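# Stretch the rubber band around both bench dogs

## Task

Loop the rubber band once around each of the two bench dogs, so that it rests against the side of each dog above the board and not over its top; at the end the board has to lie flat on the table and stay motionless.

## Robot and tools

ROBOT AND FRAMES
There are two arms, left_arm and right_arm, mounted on opposite sides of a table. The scene frame has its origin at the table centre, +z up, and the table surface at z = +0.020 m. left_arm's base sits at (-0.048, +0.444, +0.123) m, on the +y side, and right_arm's base at (+0.057, -0.463, +0.133) m. The names do not match left and right in the images. Each arm has six joints (waist, shoulder, elbow, wrist pitch, wrist yaw, wrist roll) plus a two-finger gripper. The fingers point along the gripper's +x axis and close along its y axis. The reported end_effector_position is the midpoint between the fingers, about 3 to 4 cm back from the tips; only the final 1.5 cm of each finger's inner face is flat.

Hand positions, orientations, velocities and targets are given in each arm's own base frame. Fixed cameras and the table use the scene frame. Every motion offset is measured along the axes of that arm's current Hand target. Reported poses may be off by a few centimetres, more at long reach, and friction or weight can leave a gripper short, low or tilted, so check after each motion.

THE 14-NUMBER ROW
every motion call uses rows of 14 numbers, each in [-1, 1]: left_arm dx, dy, dz, rx, ry, rz, opening, then right_arm dx, dy, dz, rx, ry, rz, opening. Both arms are always included. The first six numbers for an arm are an offset (not a pose) from its Hand target as it stood when the action or move began; 1.0 equals 0.6 m for dx, dy, dz and 180 degrees for the rotation vector rx, ry, rz. Sending the same offset twice moves the arm twice. Six zeros re-request the current Hand target. Opening is absolute: +1 is fully open (0.080 m), -1 closed, and empty fingers meet near -0.78. Closing fully takes at least about 0.6 s. An opening of 0 is a real command, so to leave a gripper unchanged repeat its present value (see Tool commands).

TOOLS
execute_actions: actions is a list of actions; each action is a list of up to 15 rows, one per 1/30 s control step, and a short list repeats its last row. Each action lasts 0.5 s, and every row counts from that action's starting Hand target. cameras is a list of camera names, ["all"] or []; images come only when asked or when actions is empty.
move: target is either one 14-number row or a list of up to 15 rows, all counted from the same starting Hand targets. speed is m/s (0.002 to 4.3, default 0.25; rotation up to twice that in rad/s), one value or one per target. blend is a corner radius in metres (0 means stop at each target). opening_speed is the gripper rate per second on the -1..1 scale, at least 0.2. grip_force is the per-pad force cap in newtons, 8 to 34, one value or one per arm, and it persists. blocking=false returns early while the motion continues. A move lasts at most 10 s and does not avoid obstacles or the other arm.
wait: seconds from 0 to 10; arms hold their last commands.
stop: brakes a running move.
zoom_image: camera is cam_low, cam_left_wrist or cam_right_wrist; region is [x0, y0, x1, y1] in image pixels from the top-left, at most 504 by 504. Only cameras in the newest images can be zoomed.
finished_scene: scene is this scene's number (1 or 2). It is final.

RESULTS
Each result reports, per arm, end_effector_position (m), end_effector_quat_wxyz, velocities, Hand target (the last commanded pose after the orientation clip, which limits commands to 32 degrees from the measured orientation), Tool commands, grip_measured on the opening scale (can be off by about 2 mm; reads narrower than a squeezed object), grip_effort_n (motor effort in N, negative closing, not pad force), Joint positions (radians, last value the finger gap in metres), Joint torques, External joint torques (outside load estimate; a push toward larger joint values lowers it), motor temperatures and a Wrist depth grid of 7x7 distances in mm per wrist camera ("-" means no value). A move also prints a "move:" line: done, off_target, moving, held, blocked or fault, plus limits=paced (pose clipped) or limits=held (steps withheld). blocked means the arm stopped far from its goal and now rests where it is.
Cameras: cam_low (fixed, 672x504), cam_left_wrist and cam_right_wrist (672x504 each).

CAUTIONS
Keep the arms, grippers and wrist cameras apart; even a moderate collision between arms can fail the scene, and closing on the other arm's fingers counts. Do not let the band or board fall off the table, slam into fixed or heavy objects, or drop parts. Contact torque limits (N m): waist 17, shoulder 21.1, elbow 20.4, wrist pitch 3.37, wrist yaw 3.48, wrist roll 3.48; hitting one stops that arm for 10 s. Large single-step targets can trigger an over-speed fault. Holding loads, stretching out or pushing against something unreachable heats motors (warning at 50 °C, forced halt at 95 °C). Steer wide of each arm's own base. To end a push, command the target back past the gripper. Avoid straining the wrist camera cables.

Each tool is called as name(argument=value, ...) on one line, values as JSON.

## Session

execute_actions(actions=[])

Scene clock: 0.00 s.
left_arm: end_effector_position=(+0.2347, +0.2987, +0.2271) grip_measured=+0.076 grip_effort_n=n/a end_effector_quat_wxyz=(+0.957, +0.175, +0.213, -0.088) | right_arm: end_effector_position=(+0.2241, -0.0947, +0.1580) grip_measured=-0.754 grip_effort_n=n/a end_effector_quat_wxyz=(+0.748, +0.242, +0.185, -0.589)
Joint positions: left_arm=[1.261 1.685 1.405 -0.893 1.075 1.463 0.038] | right_arm=[0.13 1.205 0.799 -0.933 0.956 1.464 0.001]
Joint velocities: within noise
Joint torques (N m): no reading
External joint torques (N m): no reading
Motor temperatures (°C): left_arm=[24 27 25 26 30 25] | right_arm=[22 26 25 24 26 31]
Heat: left arm: hottest wrist yaw 30 °C (+0.0 °C/min); right arm: hottest wrist roll 31 °C (+0.0 °C/min).
Wrist depth (mm): cam_left_wrist=[1652 1440 1567 687 683 737 683 / 1533 - 1639 756 692 638 - / - - 1853 - 494 466 426 / 2243 1902 1678 552 442 401 368 / 1776 1665 1555 452 - 356 329 / - - - - - 74 - / - - - 361 - 71 -] | cam_right_wrist=[2167 2447 2447 2299 2299 2346 2188 / 2107 1996 1614 1792 1962 1881 1835 / 1806 1724 1673 1614 1614 1637 1614 / 438 431 423 1487 1396 1440 1354 / 401 397 399 394 381 371 352 / 367 364 - 74 75 342 - / - - - - - - -]
Hand target: left_arm +0.2352, +0.2989, +0.2279; +0.958, +0.175, +0.210, -0.087 | right_arm +0.2249, -0.0951, +0.1592; +0.749, +0.244, +0.179, -0.590
Tool commands: left_gripper/opening=+0.076109 right_gripper/opening=-0.777778

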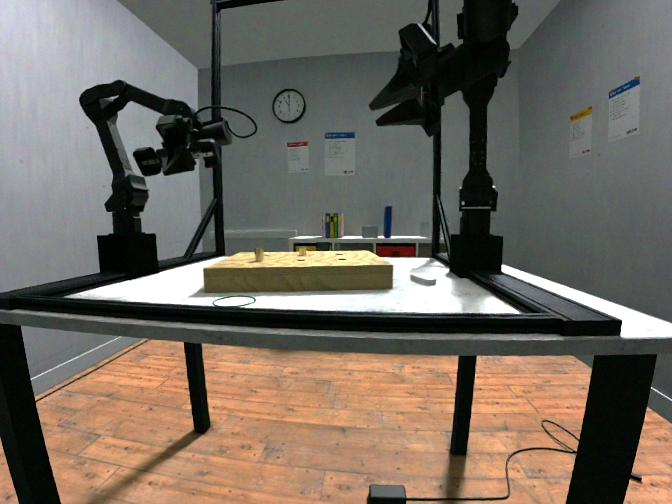

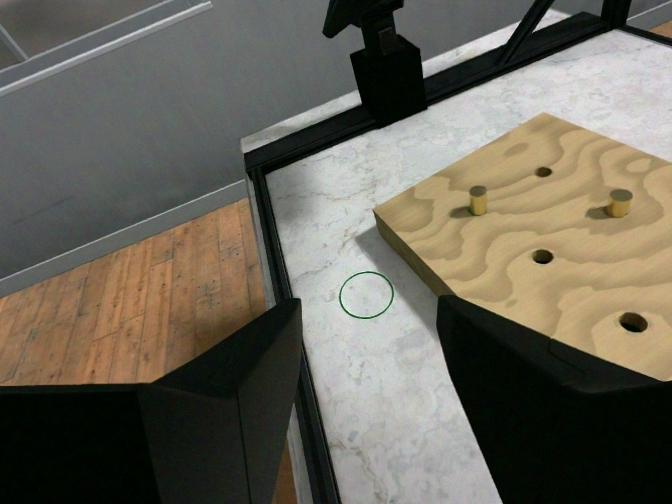

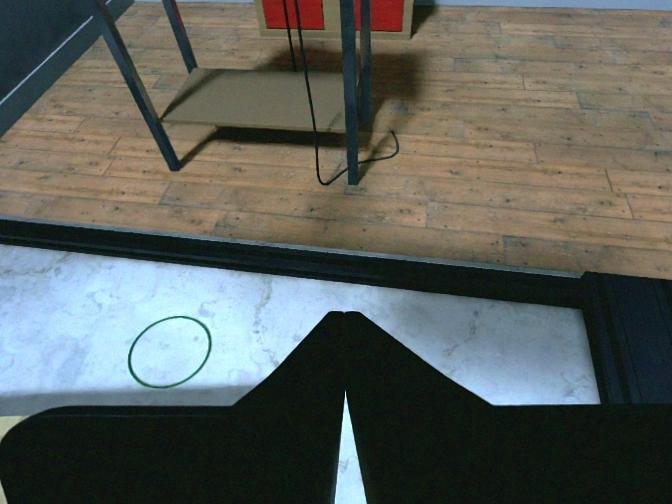

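move(target=[0,0,0,0,0,0,0.076,0.322,0.272,-0.107,0.031,0.304,-0.074,-0.2], cameras=["all"])

Scene clock: 31.57 s.
left_arm: end_effector_position=(+0.2347, +0.2987, +0.2271) grip_measured=+0.076 grip_effort_n=2.1 end_effector_quat_wxyz=(+0.957, +0.175, +0.213, -0.088) | right_arm: end_effector_position=(+0.4284, -0.1804, +0.0280) grip_measured=-0.204 grip_effort_n=16.5 end_effector_quat_wxyz=(+0.500, +0.501, +0.501, -0.499)
Joint positions: left_arm=[1.261 1.685 1.405 -0.893 1.075 1.463 0.038] | right_arm=[-0.399 2.402 2.022 -1.191 -0.003 1.17 0.026]
Joint torques (N m): left_arm=[-0.1 -7.65 6.8 0.72 0.62 -0.01] | right_arm=[0.22 -11.57 7.04 -0.17 0 -0.08]
External joint torques (N m): left_arm=[-0.09 -0.56 0.61 -0.05 0.07 0] | right_arm=[0.22 -0.36 1.46 -0.47 -0.05 -0.08]
Motor temperatures (°C): left_arm=[24 34 28 26 31 25] | right_arm=[22 28 29 24 27 31]
Heat: left arm: hottest shoulder 34 °C (+13.3 °C/min); right arm: hottest wrist roll 31 °C (+0.0 °C/min).
Wrist depth (mm): cam_left_wrist=[- 1511 229 232 780 713 2219 / - - 225 245 690 516 - / - 1869 224 298 500 465 423 / 1902 1937 1544 296 433 399 371 / 1761 1678 1440 455 387 356 330 / - - - 404 - 74 - / - - - 349 340 71 -] | cam_right_wrist=[158 161 163 167 169 173 175 / 167 168 172 175 179 184 187 / 174 179 182 186 192 195 199 / 189 191 195 200 203 209 213 / 200 202 204 208 205 198 231 / 208 - 73 171 80 168 245 / - - 76 180 - - -]
Hand target: left_arm +0.2352, +0.2989, +0.2279; +0.958, +0.175, +0.210, -0.087 | right_arm +0.4309, -0.1813, +0.0243; +0.500, +0.500, +0.501, -0.499
Off the commanded pose: left_arm 0.001 m, 0 deg | right_arm 0.005 m, 0 deg.
move: done
camera_calibration:
cam_right_wrist: T_world_to_cam=[[-0.998986, -0.0127083, 0.043193, 0.428279], [0.00399919, 0.930501, 0.366268, 0.183541], [-0.0448458, 0.36607, -0.929506, 0.196484], [0, 0, 0, 1]] pos_world=[0.435923, -0.237269, 0.0969094]

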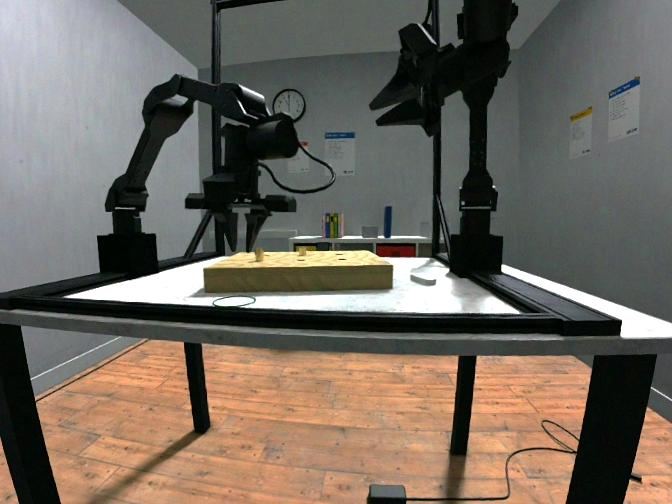

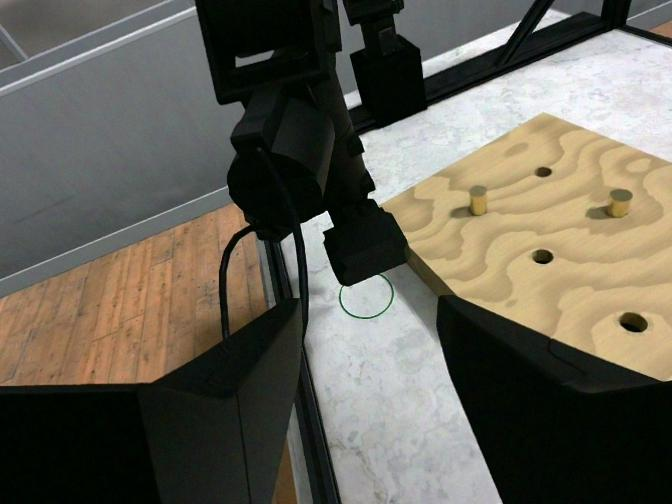

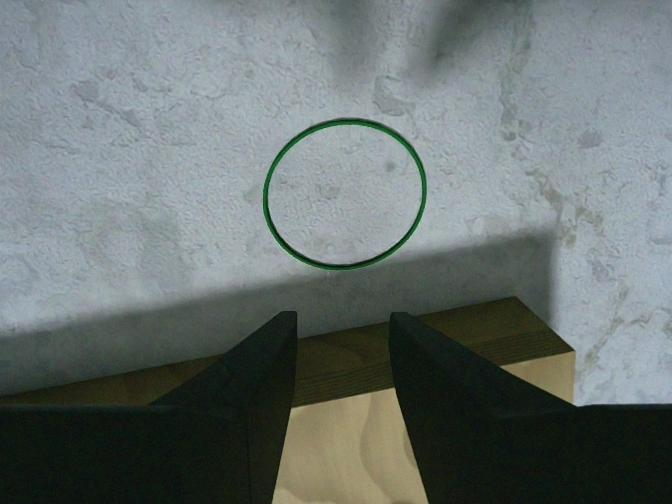

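move(target=[0,0,0,0,0,0,0.076,0.155,0.059,0.0095,0,0,0,-0.3], speed=0.15, cameras=["cam_right_wrist","cam_low"])

Scene clock: 43.00 s.
left_arm: end_effector_position=(+0.2347, +0.2987, +0.2271) grip_measured=+0.076 grip_effort_n=2.1 end_effector_quat_wxyz=(+0.957, +0.175, +0.213, -0.088) | right_arm: end_effector_position=(+0.4673, -0.1881, -0.0573) grip_measured=-0.297 grip_effort_n=-14.2 end_effector_quat_wxyz=(+0.506, +0.503, +0.497, -0.494)
Joint positions: left_arm=[1.261 1.685 1.405 -0.893 1.075 1.463 0.038] | right_arm=[-0.385 2.674 2.187 -1.068 -0.006 1.18 0.022]
Joint torques (N m): left_arm=[0.07 -7.8 6.75 0.71 0.63 -0.04] | right_arm=[0.33 -11.45 6.3 -0.04 0.04 0.19]
External joint torques (N m): left_arm=[0.01 -0.62 0.47 -0.08 0.07 -0.03] | right_arm=[0.33 0.98 0.72 -0.37 0 0.19]
Heat: left arm: hottest shoulder 35 °C (+11.2 °C/min); right arm: hottest shoulder 31 °C (+7.0 °C/min).
Wrist depth (mm): cam_left_wrist=[1291 1511 1411 292 - - 703 / - 1567 255 249 - 485 - / 1955 - 275 261 489 464 427 / 1937 1920 1937 266 441 399 371 / 1776 1626 1567 260 327 354 330 / - - - 404 - 74 - / - - - 343 342 71 -] | cam_right_wrist=[- 86 87 88 90 92 93 / - 90 92 94 95 97 98 / - 96 98 99 101 102 104 / - 101 103 105 109 109 111 / 107 109 110 112 113 117 121 / - - - 119 81 123 127 / - - - 132 - - -]
Hand target: left_arm +0.2352, +0.2989, +0.2279; +0.958, +0.175, +0.210, -0.087 | right_arm +0.4662, -0.1869, -0.0688; +0.500, +0.500, +0.501, -0.499
Off the commanded pose: left_arm 0.001 m, 0 deg | right_arm 0.012 m, 1 deg.
move: off_target (right_arm)
camera_calibration:
cam_right_wrist: T_world_to_cam=[[-0.999483, -0.016759, 0.0274246, 0.469292], [-0.00565141, 0.931635, 0.363351, 0.226408], [-0.0316391, 0.363008, -0.931249, 0.114848], [0, 0, 0, 1]] pos_world=[0.473963, -0.244756, 0.0118164]
Images, in order (width x height): cam_low 672x504, cam_right_wrist 672x504.

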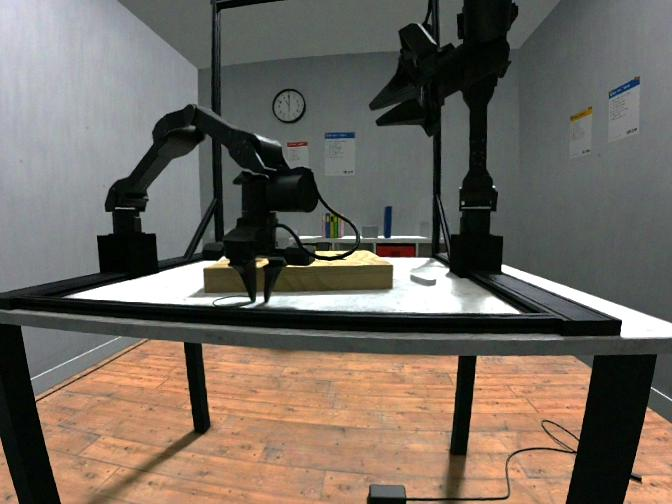

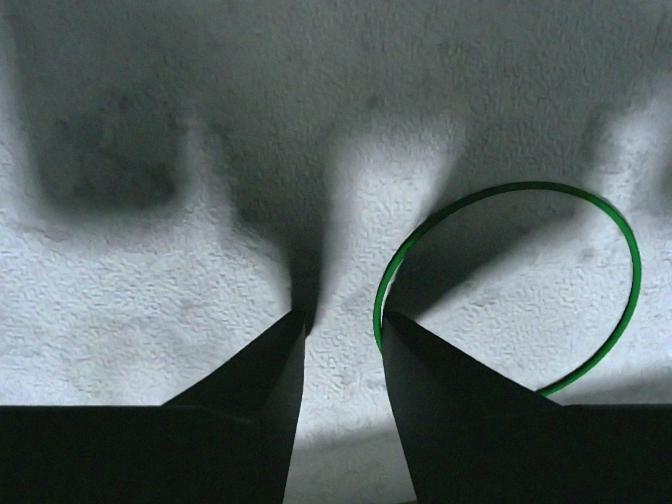

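move(target=[0,0,0,0,0,0,0.076,0.0233,-0.02,-0.008,0,0,0,-0.3], speed=0.08, cameras=["cam_right_wrist","cam_low"])

zoom_image(camera="cam_low", region=[190, 230, 310, 320])

Scene clock: 49.37 s.
left_arm: end_effector_position=(+0.2347, +0.2987, +0.2271) grip_measured=+0.076 grip_effort_n=1.6 end_effector_quat_wxyz=(+0.957, +0.175, +0.213, -0.088) | right_arm: end_effector_position=(+0.4645, -0.1870, -0.0617) grip_measured=-0.297 grip_effort_n=-14.2 end_effector_quat_wxyz=(+0.516, +0.507, +0.487, -0.490)
Joint positions: left_arm=[1.261 1.685 1.405 -0.893 1.075 1.463 0.038] | right_arm=[-0.385 2.63 2.081 -0.976 -0.006 1.18 0.022]
Joint torques (N m): left_arm=[0.02 -7.69 6.72 0.75 0.64 -0.06] | right_arm=[0.34 -11.15 2.19 0.57 0.05 0.2]
External joint torques (N m): left_arm=[0.03 -0.56 0.49 -0.03 0.09 -0.04] | right_arm=[0.35 1.02 -3.34 0.18 0 0.2]
Motor temperatures (°C): left_arm=[24 35 29 26 31 25] | right_arm=[22 34 30 24 27 31]
Heat: left arm: hottest shoulder 35 °C (+9.7 °C/min); right arm: hottest shoulder 34 °C (+9.7 °C/min).
Wrist depth (mm): cam_left_wrist=[- - - 293 681 735 717 / 1511 - 262 257 692 629 585 / 1500 - 285 268 506 464 425 / 2267 1920 1837 265 440 401 369 / 1821 1691 1459 267 326 355 327 / - - - 394 - 74 - / - - - 355 - 71 -] | cam_right_wrist=[- 88 88 89 90 91 91 / - 92 93 94 95 96 97 / - 98 100 99 99 101 101 / 103 103 104 105 108 107 108 / 110 111 110 112 112 114 115 / - - - 118 81 120 122 / - - - 130 - - -]
Hand target: left_arm +0.2352, +0.2989, +0.2279; +0.958, +0.175, +0.210, -0.087 | right_arm +0.4542, -0.1821, -0.0827; +0.500, +0.500, +0.501, -0.499
Off the commanded pose: left_arm 0.001 m, 0 deg | right_arm 0.024 m, 3 deg.
move: off_target (right_arm)
camera_calibration:
cam_right_wrist: T_world_to_cam=[[-0.999862, -0.0165668, -0.000744111, 0.465065], [-0.0157667, 0.935748, 0.352317, 0.231703], [-0.00514046, 0.35228, -0.935881, 0.0956537], [0, 0, 0, 1]] pos_world=[0.469146, -0.242808, 0.00823354]
Images, in order (width x height): cam_low 672x504, cam_right_wrist 672x504.

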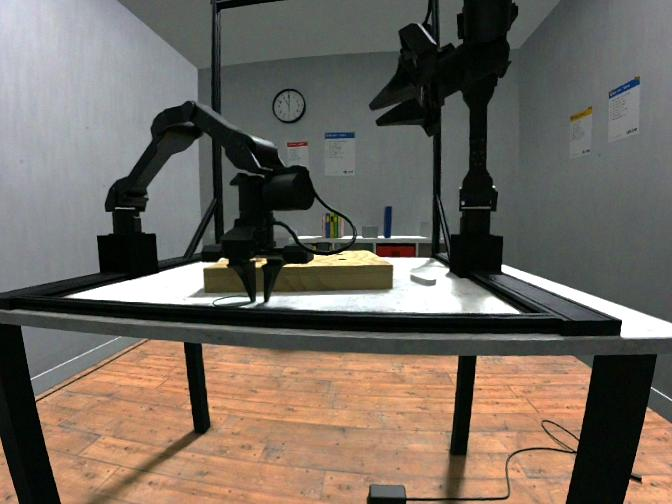

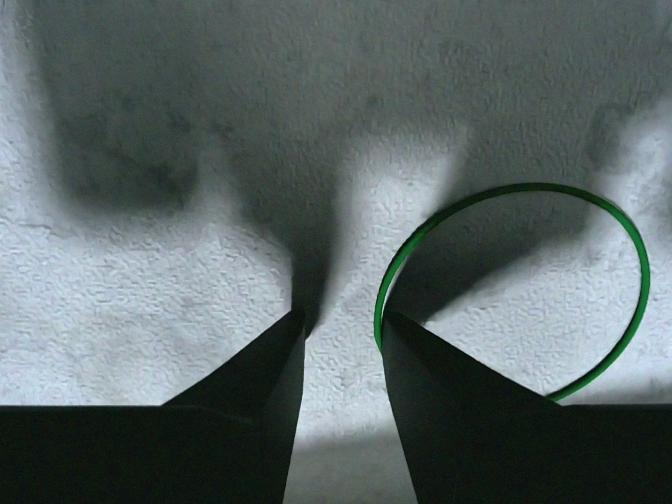

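Scaled by 4.200 from the camera's 672x504 image, which has a finer 960x720 frame.

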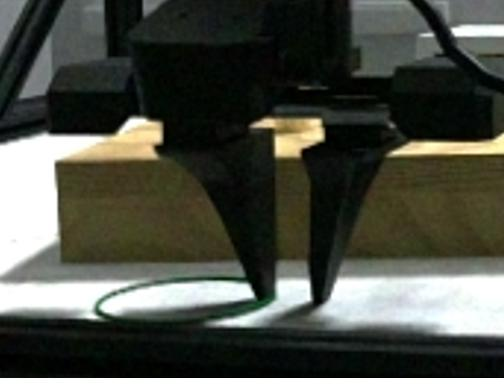

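move(target=[0,0,0,0,0,0,0.076,-0.053,-0.002,0.0,0,0,0,-0.3], speed=0.1, cameras=["cam_right_wrist","cam_low"])

zoom_image(camera="cam_low", region=[190, 230, 310, 320])

Scene clock: 53.33 s.
left_arm: end_effector_position=(+0.2347, +0.2987, +0.2271) grip_measured=+0.076 grip_effort_n=2.1 end_effector_quat_wxyz=(+0.957, +0.175, +0.213, -0.088) | right_arm: end_effector_position=(+0.4520, -0.1819, -0.0569) grip_measured=-0.297 grip_effort_n=-14.2 end_effector_quat_wxyz=(+0.497, +0.499, +0.506, -0.498)
Joint positions: left_arm=[1.261 1.685 1.405 -0.893 1.075 1.463 0.038] | right_arm=[-0.385 2.619 2.081 -1.045 -0.006 1.18 0.022]
Joint torques (N m): left_arm=[-0.06 -7.66 6.62 0.67 0.63 -0.06] | right_arm=[0.21 -16.17 4.61 -0.22 0.04 0.16]
External joint torques (N m): left_arm=[-0.03 -0.49 0.37 -0.11 0.08 -0.05] | right_arm=[0.14 -4.13 -0.83 -0.52 0 0.16]
Heat: left arm: hottest shoulder 36 °C (+10.1 °C/min); right arm: hottest shoulder 37 °C (+12.4 °C/min). Heating fast: the right arm's shoulder motor: a push or a pull is the cause, and it goes on while you think. Ease it with your next call, before anything else.
Wrist depth (mm): cam_left_wrist=[- 1567 - 299 640 742 699 / - - 273 255 - 522 - / 2131 - 292 270 501 464 424 / 1937 1920 1746 270 438 401 371 / 1806 1639 1555 271 340 356 330 / - - - - - 74 - / - - - 355 - 71 -] | cam_right_wrist=[- 84 87 88 90 92 94 / - 89 - 94 95 98 99 / - 95 98 99 101 103 107 / - 100 103 105 110 110 115 / 106 108 109 113 114 119 124 / - - - 120 81 126 131 / - - - 132 - - -]
Hand target: left_arm +0.2352, +0.2989, +0.2279; +0.958, +0.175, +0.210, -0.087 | right_arm +0.4530, -0.1822, -0.0509; +0.500, +0.500, +0.501, -0.499
Off the commanded pose: left_arm 0.001 m, 0 deg | right_arm 0.006 m, 1 deg.
move: done
camera_calibration:
cam_right_wrist: T_world_to_cam=[[-0.998431, -0.0171844, 0.0532965, 0.454922], [0.00395035, 0.927765, 0.373144, 0.215904], [-0.0558589, 0.372769, -0.926241, 0.125568], [0, 0, 0, 1]] pos_world=[0.46037, -0.239299, 0.0114974]
Images, in order (width x height): cam_low 672x504, cam_right_wrist 672x504.

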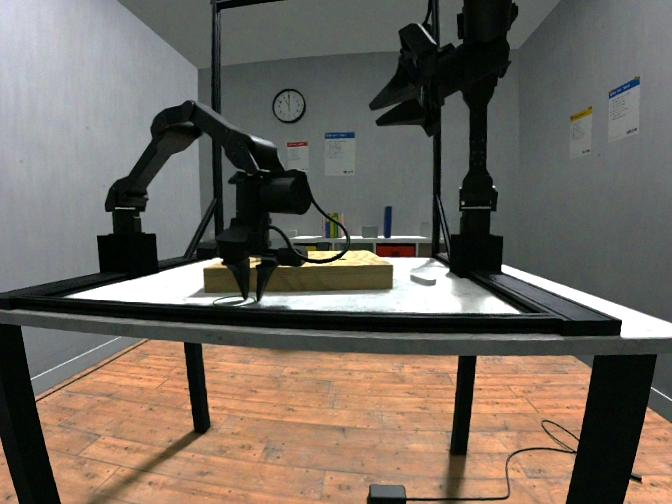

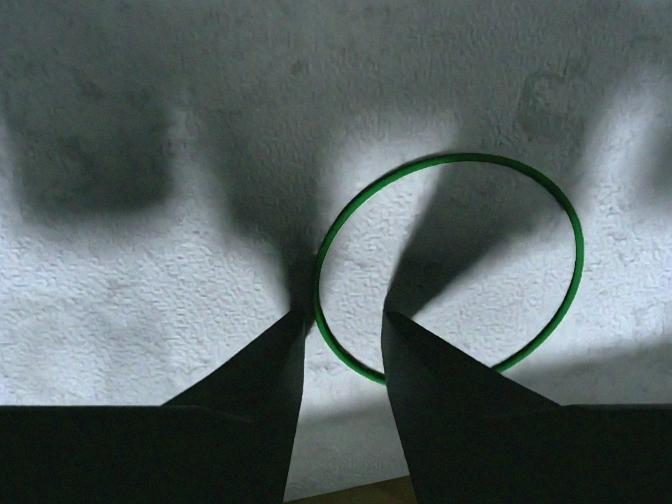

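Scaled by 4.200 from the camera's 672x504 image, which has a finer 960x720 frame.

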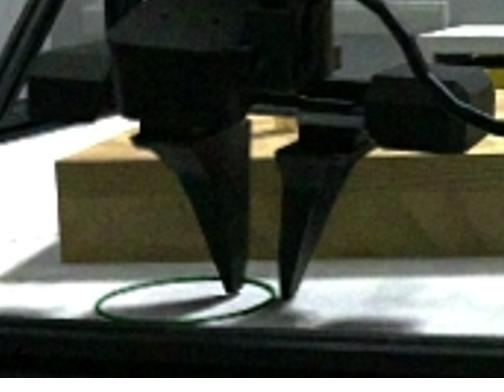

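move(target=[[0,0,0,0,0,0,0.076,0.018,0.0,0.004,0,0,0,-0.3],[0,0,0,0,0,0,0.076,0.018,0.0,0.004,0,0,0,-1]], speed=0.08, cameras=["cam_right_wrist","cam_low"])

zoom_image(camera="cam_low", region=[190, 230, 310, 320])

Scene clock: 57.47 s.
left_arm: end_effector_position=(+0.2347, +0.2987, +0.2271) grip_measured=+0.076 grip_effort_n=2.1 end_effector_quat_wxyz=(+0.957, +0.175, +0.213, -0.088) | right_arm: end_effector_position=(+0.4560, -0.1836, -0.0569) grip_measured=-0.756 grip_effort_n=-83.5 end_effector_quat_wxyz=(+0.503, +0.502, +0.500, -0.495)
Joint positions: left_arm=[1.261 1.685 1.405 -0.893 1.075 1.463 0.038] | right_arm=[-0.385 2.619 2.081 -1.025 -0.006 1.18 0.001]
Joint torques (N m): left_arm=[-0.03 -7.64 6.75 0.73 0.63 -0.05] | right_arm=[-0.25 -13.65 4.24 0.18 0.01 0]
External joint torques (N m): left_arm=[-0.02 -0.5 0.49 -0.06 0.07 -0.03] | right_arm=[-0.25 -1.42 -1.35 -0.19 -0.03 0]
Motor temperatures (°C): left_arm=[24 36 30 26 31 25] | right_arm=[22 41 30 24 26 31]
Heat: left arm: hottest shoulder 36 °C (+9.4 °C/min); right arm: hottest shoulder 41 °C (+15.7 °C/min). Heating fast: the right arm's shoulder motor: a push or a pull is the cause, and it goes on while you think. Ease it with your next call, before anything else.
Wrist depth (mm): cam_left_wrist=[1652 - 1614 297 701 - - / - 1732 271 256 685 503 - / - - 1821 268 496 467 420 / 1886 1991 1639 266 440 400 369 / 1776 1678 1578 267 336 358 331 / - - - 391 - 74 - / - - - 344 - 71 -] | cam_right_wrist=[- 86 88 89 91 93 94 / - 91 92 95 96 98 99 / - 96 99 100 100 103 106 / - 102 104 106 110 109 114 / - 110 112 111 115 118 123 / - 116 - 74 75 126 129 / - - - - - - -]
Hand target: left_arm +0.2352, +0.2989, +0.2279; +0.958, +0.175, +0.210, -0.087 | right_arm +0.4530, -0.1846, -0.0617; +0.500, +0.500, +0.501, -0.499
Off the commanded pose: left_arm 0.001 m, 0 deg | right_arm 0.006 m, 1 deg.
move: done
camera_calibration:
cam_right_wrist: T_world_to_cam=[[-0.99925, -0.0168052, 0.0348997, 0.458386], [-0.00285745, 0.930511, 0.366253, 0.220683], [-0.0386296, 0.365879, -0.929861, 0.117044], [0, 0, 0, 1]] pos_world=[0.463194, -0.240468, 0.0120112]
Images, in order (width x height): cam_low 672x504, cam_right_wrist 672x504.

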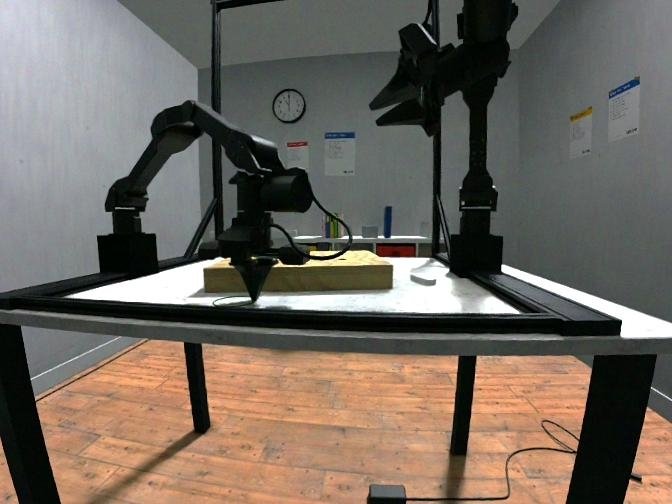

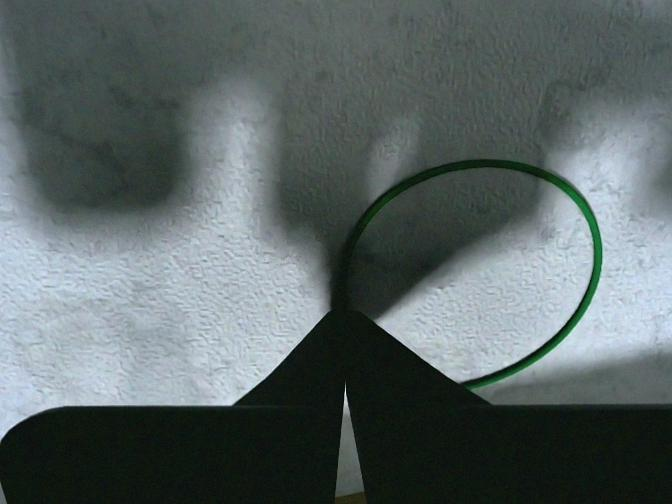

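Scaled by 4.200 from the camera's 672x504 image, which has a finer 960x720 frame.

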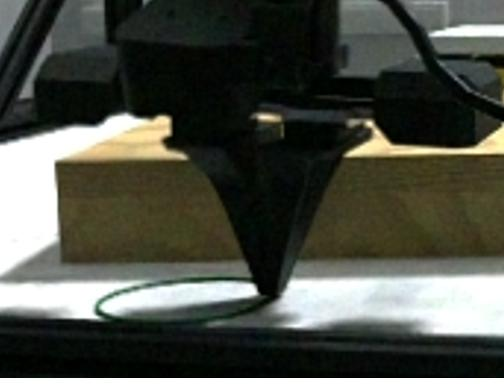

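move(target=[0,0,0,0,0,0,0.076,-0.215,0,0.0,0,0,0,-1], speed=0.15, cameras=["all"])

zoom_image(camera="cam_low", region=[190, 200, 310, 290])

Scene clock: 61.07 s.
left_arm: end_effector_position=(+0.2347, +0.2987, +0.2271) grip_measured=+0.076 grip_effort_n=2.1 end_effector_quat_wxyz=(+0.957, +0.175, +0.213, -0.088) | right_arm: end_effector_position=(+0.4506, -0.1818, +0.0592) grip_measured=-0.756 grip_effort_n=-83.5 end_effector_quat_wxyz=(+0.501, +0.501, +0.501, -0.496)
Joint positions: left_arm=[1.261 1.685 1.405 -0.893 1.075 1.463 0.038] | right_arm=[-0.385 2.514 2.348 -1.402 -0.006 1.18 0.001]
Joint torques (N m): left_arm=[-0.06 -7.63 6.74 0.71 0.6 -0.01] | right_arm=[-0.14 -15.56 6.69 -0.16 0.11 0]
External joint torques (N m): left_arm=[-0.09 -0.49 0.5 -0.08 0.05 0] | right_arm=[0.02 -3.86 1.11 -0.47 0.06 0]
Heat: left arm: hottest shoulder 36 °C (+8.1 °C/min); right arm: hottest shoulder 44 °C (+18.3 °C/min). Heating fast: the right arm's shoulder motor: a push or a pull is the cause, and it goes on while you think. Ease it with your next call, before anything else.
Wrist depth (mm): cam_left_wrist=[1375 203 198 571 648 730 662 / 1544 - 173 252 713 604 565 / - 1732 189 282 503 463 421 / 1761 1937 1639 263 432 400 371 / 1821 1626 237 463 - 356 328 / - - - 404 - 74 - / - - - 346 342 71 -] | cam_right_wrist=[183 187 190 193 195 200 204 / 193 196 199 203 208 211 216 / 205 207 210 216 219 226 232 / 216 221 226 231 235 242 248 / 232 236 237 241 222 207 266 / 229 219 - 74 75 210 284 / - - - - - - -]
Hand target: left_arm +0.2352, +0.2989, +0.2279; +0.958, +0.175, +0.210, -0.087 | right_arm +0.4532, -0.1846, +0.0674; +0.500, +0.500, +0.501, -0.499
Off the commanded pose: left_arm 0.001 m, 0 deg | right_arm 0.009 m, 0 deg.
joint sent to its limit (right arm) — joint 3 (elbow), upper limit, where the elbow is as straight as it goes. The joint targets still meet the commanded pose.
move: off_target (right_arm)
camera_calibration:
cam_right_wrist: T_world_to_cam=[[-0.999099, -0.0161704, 0.0392393, 0.448714], [-0.000600956, 0.929868, 0.367893, 0.175212], [-0.0424363, 0.367538, -0.92904, 0.22612], [0, 0, 0, 1]] pos_world=[0.458011, -0.238776, 0.128008]

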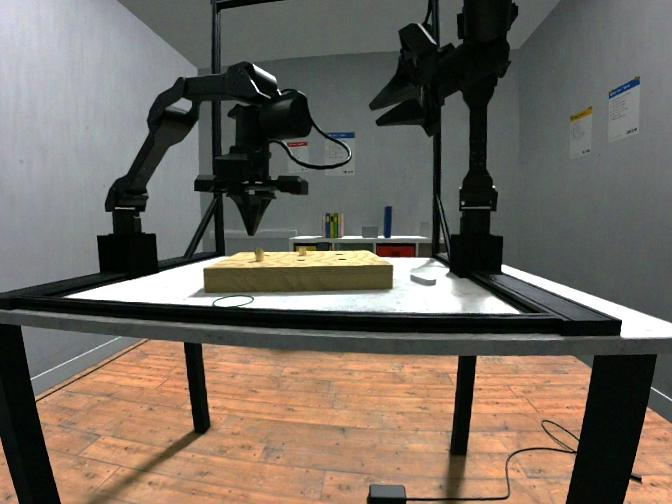

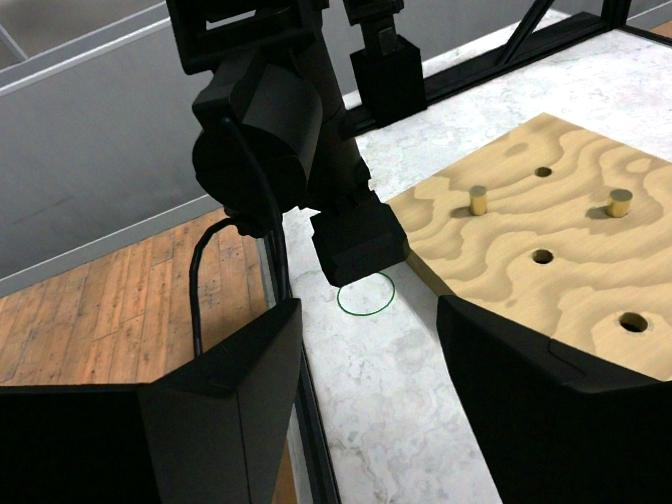

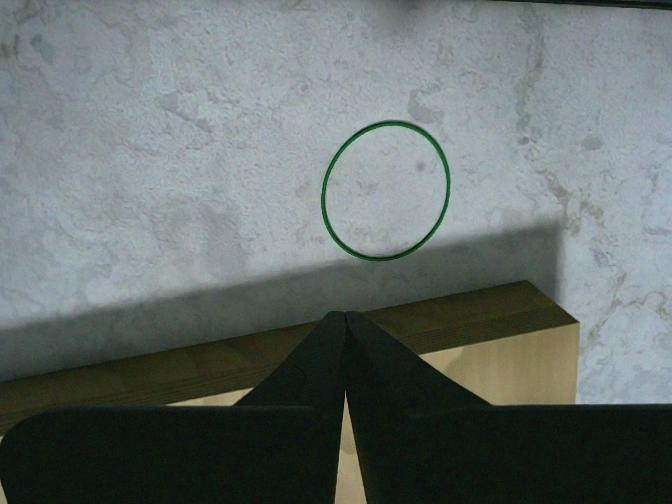

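Scaled by 4.200 from the camera's 672x504 image, which has a finer 960x720 frame.

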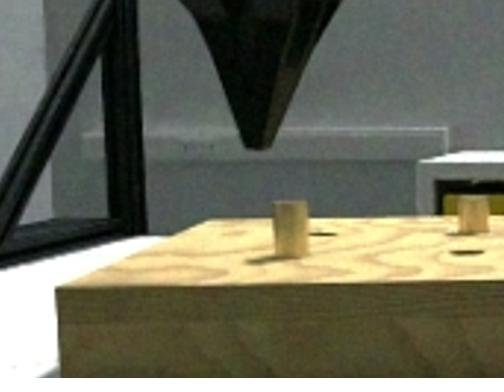

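move(target=[[0,0,0,0,0,0,0.076,0.187,0.008,0,0,0,0,-0.3],[0,0,0,0,0,0,0.076,0.235,0.008,0,0,0,0,-0.3]], speed=[0.15,0.06], cameras=["cam_right_wrist","cam_low"])

zoom_image(camera="cam_low", region=[190, 230, 310, 320])

Scene clock: 67.47 s.
left_arm: end_effector_position=(+0.2347, +0.2987, +0.2271) grip_measured=+0.076 grip_effort_n=2.1 end_effector_quat_wxyz=(+0.957, +0.175, +0.213, -0.088) | right_arm: end_effector_position=(+0.4631, -0.1869, -0.0575) grip_measured=-0.303 grip_effort_n=15.1 end_effector_quat_wxyz=(+0.509, +0.504, +0.493, -0.493)
Joint positions: left_arm=[1.261 1.685 1.405 -0.893 1.075 1.463 0.038] | right_arm=[-0.385 2.637 2.115 -1.02 -0.006 1.18 0.021]
Joint torques (N m): left_arm=[-0.23 -7.77 6.84 0.74 0.62 -0.07] | right_arm=[0.26 -11.56 3.6 0.69 0.12 0.15]
External joint torques (N m): left_arm=[-0.26 -0.58 0.58 -0.04 0.06 -0.06] | right_arm=[0.39 0.47 -1.82 0.35 0.06 0.14]
Heat: left arm: hottest shoulder 37 °C (+8.1 °C/min); right arm: hottest shoulder 45 °C (+19.2 °C/min).
Wrist depth (mm): cam_left_wrist=[- - - 300 - 699 - / - - 270 251 - 501 - / - - 283 266 501 465 425 / 2341 1902 1718 267 439 401 371 / 1761 1639 1500 266 330 355 332 / - - - - - 74 - / - - - 349 343 71 -] | cam_right_wrist=[- 86 88 88 90 92 93 / - 91 92 94 95 97 98 / - 96 99 99 101 101 103 / - 102 104 105 109 108 111 / 108 110 110 112 112 116 119 / - - - 119 80 122 126 / - - - 131 - - -]
Hand target: left_arm +0.2352, +0.2989, +0.2279; +0.958, +0.175, +0.210, -0.087 | right_arm +0.4578, -0.1844, -0.0737; +0.500, +0.500, +0.501, -0.499
Off the commanded pose: left_arm 0.001 m, 0 deg | right_arm 0.017 m, 2 deg.
move: off_target (right_arm)
camera_calibration:
cam_right_wrist: T_world_to_cam=[[-0.999734, -0.0159288, 0.0166559, 0.464818], [-0.00888444, 0.933216, 0.359205, 0.226841], [-0.0212653, 0.358962, -0.93311, 0.108506], [0, 0, 0, 1]] pos_world=[0.469017, -0.243238, 0.0120234]
Images, in order (width x height): cam_low 672x504, cam_right_wrist 672x504.

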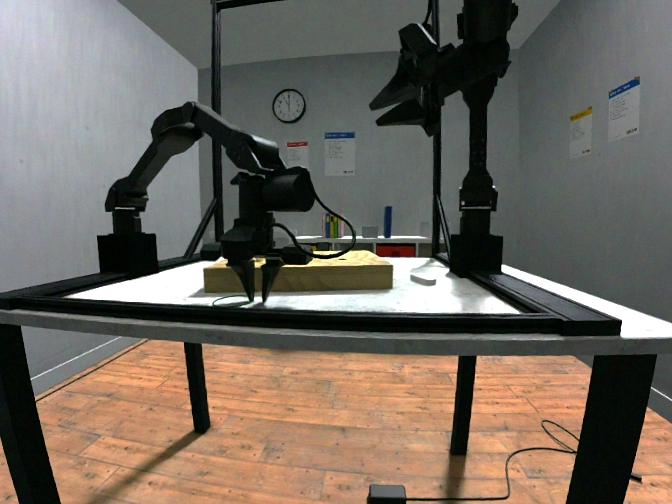

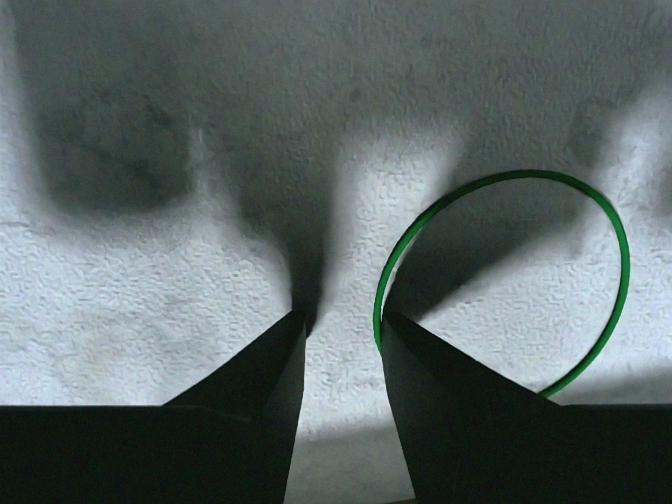

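Scaled by 4.200 from the camera's 672x504 image, which has a finer 960x720 frame.

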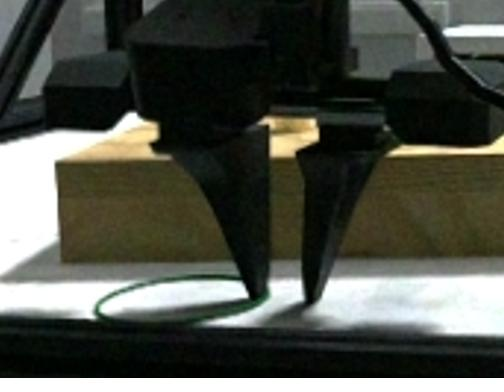

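move(target=[[0,0,0,0,0,0,0.076,-0.045,-0.018,-0.003,0,0,0,-0.3],[0,0,0,0,0,0,0.076,0.0,-0.022,-0.003,0,0,0,-0.3]], speed=[0.1,0.05], cameras=["cam_right_wrist","cam_low"])

zoom_image(camera="cam_low", region=[190, 230, 310, 320])

Scene clock: 71.23 s.
left_arm: end_effector_position=(+0.2347, +0.2987, +0.2271) grip_measured=+0.076 grip_effort_n=1.6 end_effector_quat_wxyz=(+0.957, +0.175, +0.213, -0.088) | right_arm: end_effector_position=(+0.4476, -0.1816, -0.0611) grip_measured=-0.303 grip_effort_n=14.7 end_effector_quat_wxyz=(+0.503, +0.501, +0.500, -0.495)
Joint positions: left_arm=[1.261 1.685 1.405 -0.893 1.075 1.463 0.038] | right_arm=[-0.387 2.586 1.999 -0.977 -0.006 1.177 0.021]
Joint torques (N m): left_arm=[-0.14 -7.63 6.73 0.72 0.66 -0.03] | right_arm=[-0.25 -11.95 3.29 1.83 0.09 -0.06]
External joint torques (N m): left_arm=[-0.14 -0.56 0.54 -0.06 0.11 -0.02] | right_arm=[-0.26 0.07 -2.22 1.46 0.05 -0.06]
Heat: left arm: hottest shoulder 37 °C (+7.1 °C/min); right arm: hottest shoulder 45 °C (+19.2 °C/min).
Wrist depth (mm): cam_left_wrist=[- 1375 1490 280 703 681 750 / 1511 - 260 260 701 496 - / - - 304 279 504 467 423 / 1776 1902 1691 268 439 400 373 / 1806 1678 1578 292 336 358 330 / - - - 387 - 74 - / - - - 368 - 71 -] | cam_right_wrist=[- 85 87 88 90 92 93 / - 90 - 94 94 97 98 / - 96 98 99 100 102 104 / - 101 103 105 109 109 112 / 107 109 109 113 113 117 121 / - - 74 119 80 123 127 / - - - 131 - - -]
Hand target: left_arm +0.2352, +0.2989, +0.2279; +0.958, +0.175, +0.210, -0.087 | right_arm +0.4446, -0.1827, -0.0737; +0.500, +0.500, +0.501, -0.499
Off the commanded pose: left_arm 0.001 m, 0 deg | right_arm 0.013 m, 1 deg.
move: off_target (right_arm)
camera_calibration:
cam_right_wrist: T_world_to_cam=[[-0.999214, -0.0172045, 0.0357109, 0.450158], [-0.00291924, 0.930392, 0.366553, 0.220335], [-0.0395315, 0.366161, -0.929711, 0.112563], [0, 0, 0, 1]] pos_world=[0.454897, -0.238469, 0.00781063]
Images, in order (width x height): cam_low 672x504, cam_right_wrist 672x504.

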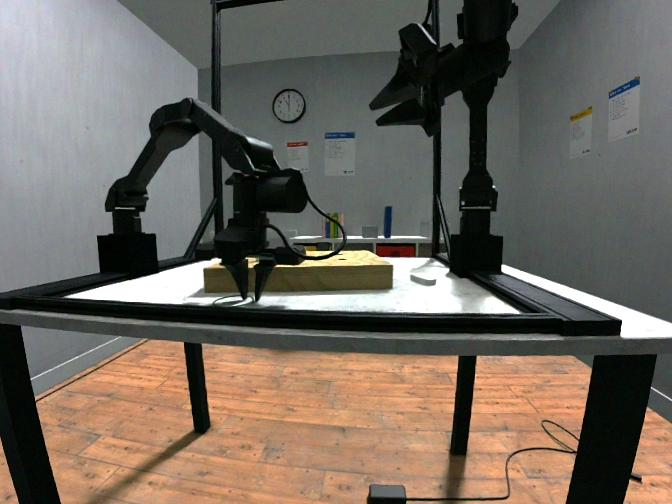

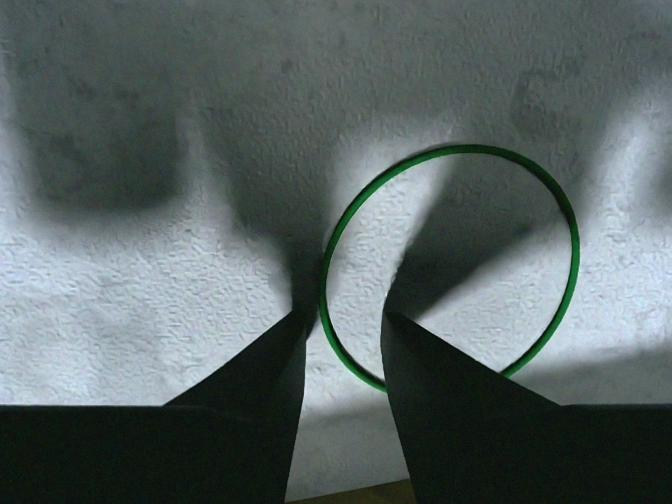

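Scaled by 4.200 from the camera's 672x504 image, which has a finer 960x720 frame.

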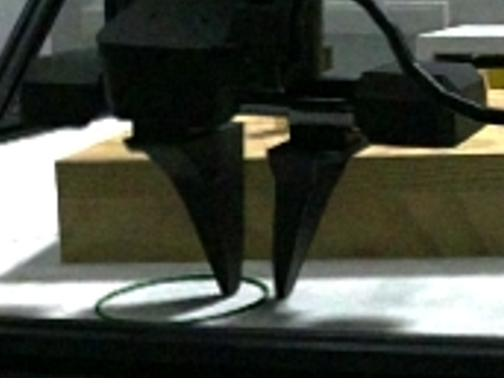

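move(target=[0,0,0,0,0,0,0.076,0.005,0,0,0,0,0,-1], opening_speed=0.5, speed=0.05, cameras=["cam_right_wrist"])

zoom_image(camera="cam_right_wrist", region=[260, 230, 440, 365])

move(target=[0,0,0,0,0,0,0.076,-0.08,0,0,0,0,0,-1], speed=0.08, cameras=["cam_right_wrist","cam_low"])

zoom_image(camera="cam_low", region=[190, 230, 310, 320])

Scene clock: 75.87 s.
left_arm: end_effector_position=(+0.2347, +0.2987, +0.2271) grip_measured=+0.076 grip_effort_n=2.1 end_effector_quat_wxyz=(+0.957, +0.175, +0.213, -0.088) | right_arm: end_effector_position=(+0.4524, -0.1835, -0.0610) grip_measured=-0.756 grip_effort_n=-83.5 end_effector_quat_wxyz=(+0.511, +0.505, +0.492, -0.492)
Joint positions: left_arm=[1.261 1.685 1.405 -0.893 1.075 1.463 0.038] | right_arm=[-0.387 2.586 1.999 -0.953 -0.006 1.177 0.001]
Joint torques (N m): left_arm=[-0.05 -7.68 6.76 0.72 0.63 -0.01] | right_arm=[-0.21 -11.37 3.01 0.6 0.09 -0.06]
External joint torques (N m): left_arm=[-0.08 -0.53 0.52 -0.06 0.07 0] | right_arm=[-0.21 0.43 -2.34 0.26 0.04 -0.06]
Motor temperatures (°C): left_arm=[24 37 30 26 31 25] | right_arm=[22 47 30 25 26 30]
Heat: left arm: hottest shoulder 37 °C (+6.0 °C/min); right arm: hottest shoulder 47 °C (+20.0 °C/min).
Wrist depth (mm): cam_left_wrist=[- 1440 1511 280 - - 706 / - 1665 1665 261 - 505 592 / 1920 - 1973 279 511 466 422 / 1991 1920 1691 263 438 401 373 / 1746 1614 1567 274 331 358 329 / - - - - - 74 - / - - - 352 - 71 -] | cam_right_wrist=[- 86 88 88 90 91 92 / - 91 92 94 95 96 97 / - 97 99 99 100 101 103 / - 102 104 105 108 108 110 / 109 110 111 110 113 116 117 / - 116 - 74 75 122 125 / - - - - - - -]
Hand target: left_arm +0.2352, +0.2989, +0.2279; +0.958, +0.175, +0.210, -0.087 | right_arm +0.4446, -0.1827, -0.0767; +0.500, +0.500, +0.501, -0.499
Off the commanded pose: left_arm 0.001 m, 0 deg | right_arm 0.018 m, 2 deg.
move: off_target (right_arm)
camera_calibration:
cam_right_wrist: T_world_to_cam=[[-0.999763, -0.0170686, 0.0135463, 0.453786], [-0.0110928, 0.933724, 0.357822, 0.225932], [-0.0187561, 0.357587, -0.933692, 0.102406], [0, 0, 0, 1]] pos_world=[0.458106, -0.239832, 0.00862552]
Images, in order (width x height): cam_right_wrist 672x504.

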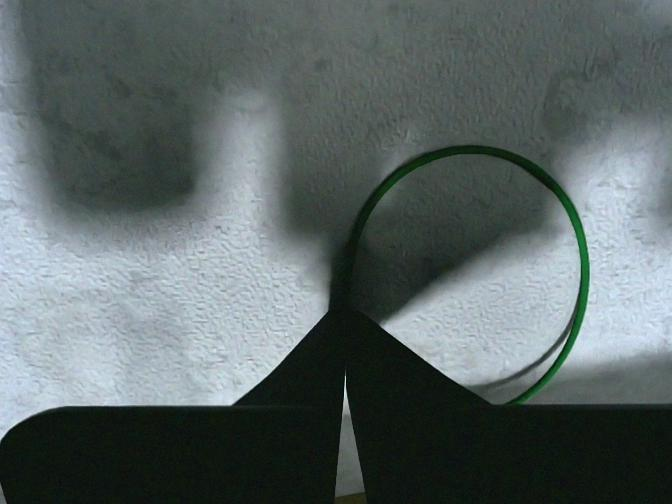

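Scaled by 2.800 from the camera's 672x504 image, which has a finer 960x720 frame.

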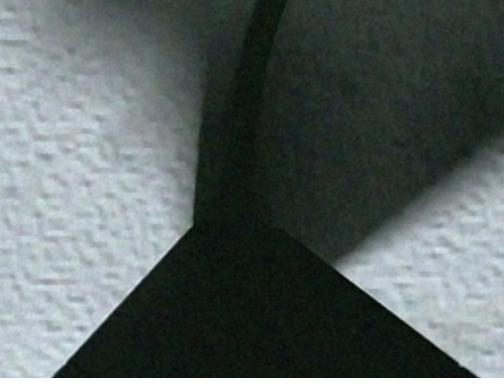

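Scene clock: 77.17 s.
left_arm: end_effector_position=(+0.2347, +0.2987, +0.2271) grip_measured=+0.076 grip_effort_n=2.1 end_effector_quat_wxyz=(+0.957, +0.175, +0.213, -0.088) | right_arm: end_effector_position=(+0.4399, -0.1796, -0.0373) grip_measured=-0.756 grip_effort_n=-83.5 end_effector_quat_wxyz=(+0.491, +0.497, +0.511, -0.501)
Joint positions: left_arm=[1.261 1.685 1.405 -0.893 1.075 1.463 0.038] | right_arm=[-0.39 2.548 2.026 -1.076 -0.006 1.177 0.001]
Joint torques (N m): left_arm=[-0.08 -7.74 6.85 0.74 0.63 -0.01] | right_arm=[-0.05 -15.44 6.55 -0.21 0.08 -0.06]
External joint torques (N m): left_arm=[-0.07 -0.58 0.6 -0.05 0.07 0] | right_arm=[-0.06 -3.63 1.06 -0.5 0.04 -0.07]
Heat: left arm: hottest shoulder 37 °C (+6.1 °C/min); right arm: hottest shoulder 47 °C (+20.3 °C/min).
Wrist depth (mm): cam_left_wrist=[- 1480 261 270 629 690 756 / - 1639 257 251 681 542 - / - - 285 268 516 466 427 / 1902 1955 1732 257 439 402 371 / 1718 1626 1533 284 328 357 331 / - - - - 373 74 - / - - - 344 - 71 -] | cam_right_wrist=[- 100 103 106 108 111 114 / 105 107 110 113 114 119 122 / - 115 116 118 123 126 130 / - 120 124 127 130 135 140 / 126 127 132 133 141 146 150 / - 136 - 74 75 153 153 / - - - - - - -]
Hand target: left_arm +0.2352, +0.2989, +0.2279; +0.958, +0.175, +0.210, -0.087 | right_arm +0.4447, -0.1827, -0.0286; +0.500, +0.500, +0.501, -0.499
Off the commanded pose: left_arm 0.001 m, 0 deg | right_arm 0.010 m, 2 deg.
move: off_target (right_arm)
camera_calibration:
cam_right_wrist: T_world_to_cam=[[-0.997627, -0.0156032, 0.0670565, 0.442396], [0.0109527, 0.925608, 0.378326, 0.203231], [-0.0679711, 0.378163, -0.92324, 0.148649], [0, 0, 0, 1]] pos_world=[0.449224, -0.237423, 0.0306858]
Images, in order (width x height): cam_low 672x504, cam_right_wrist 672x504.

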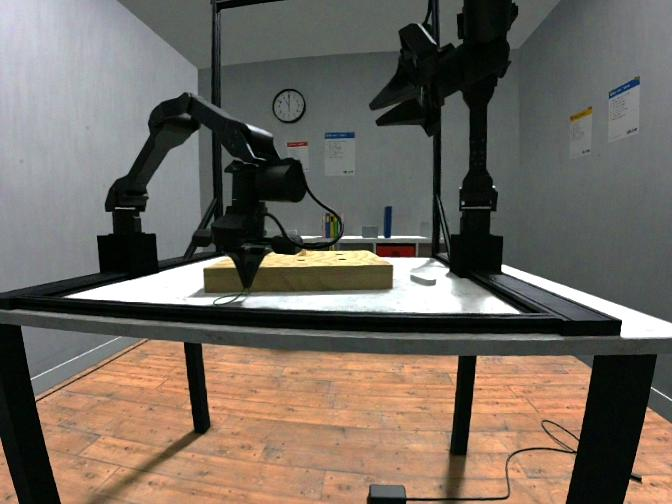

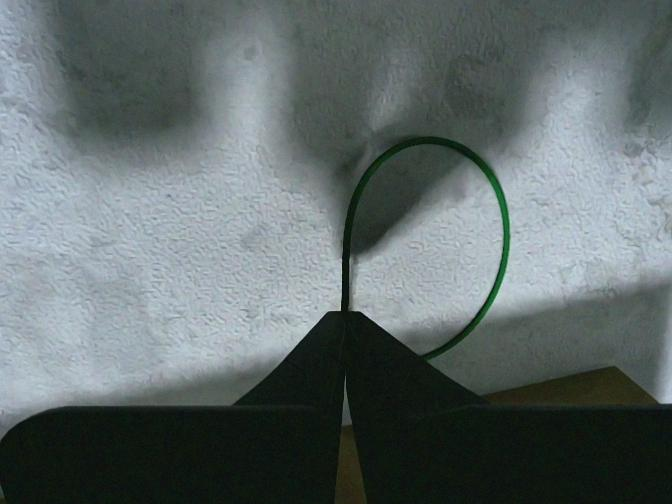

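Scaled by 4.200 from the camera's 672x504 image, which has a finer 960x720 frame.

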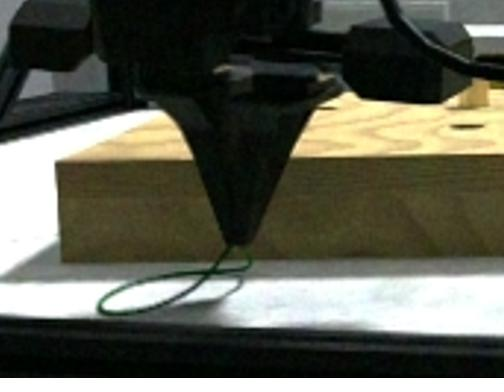

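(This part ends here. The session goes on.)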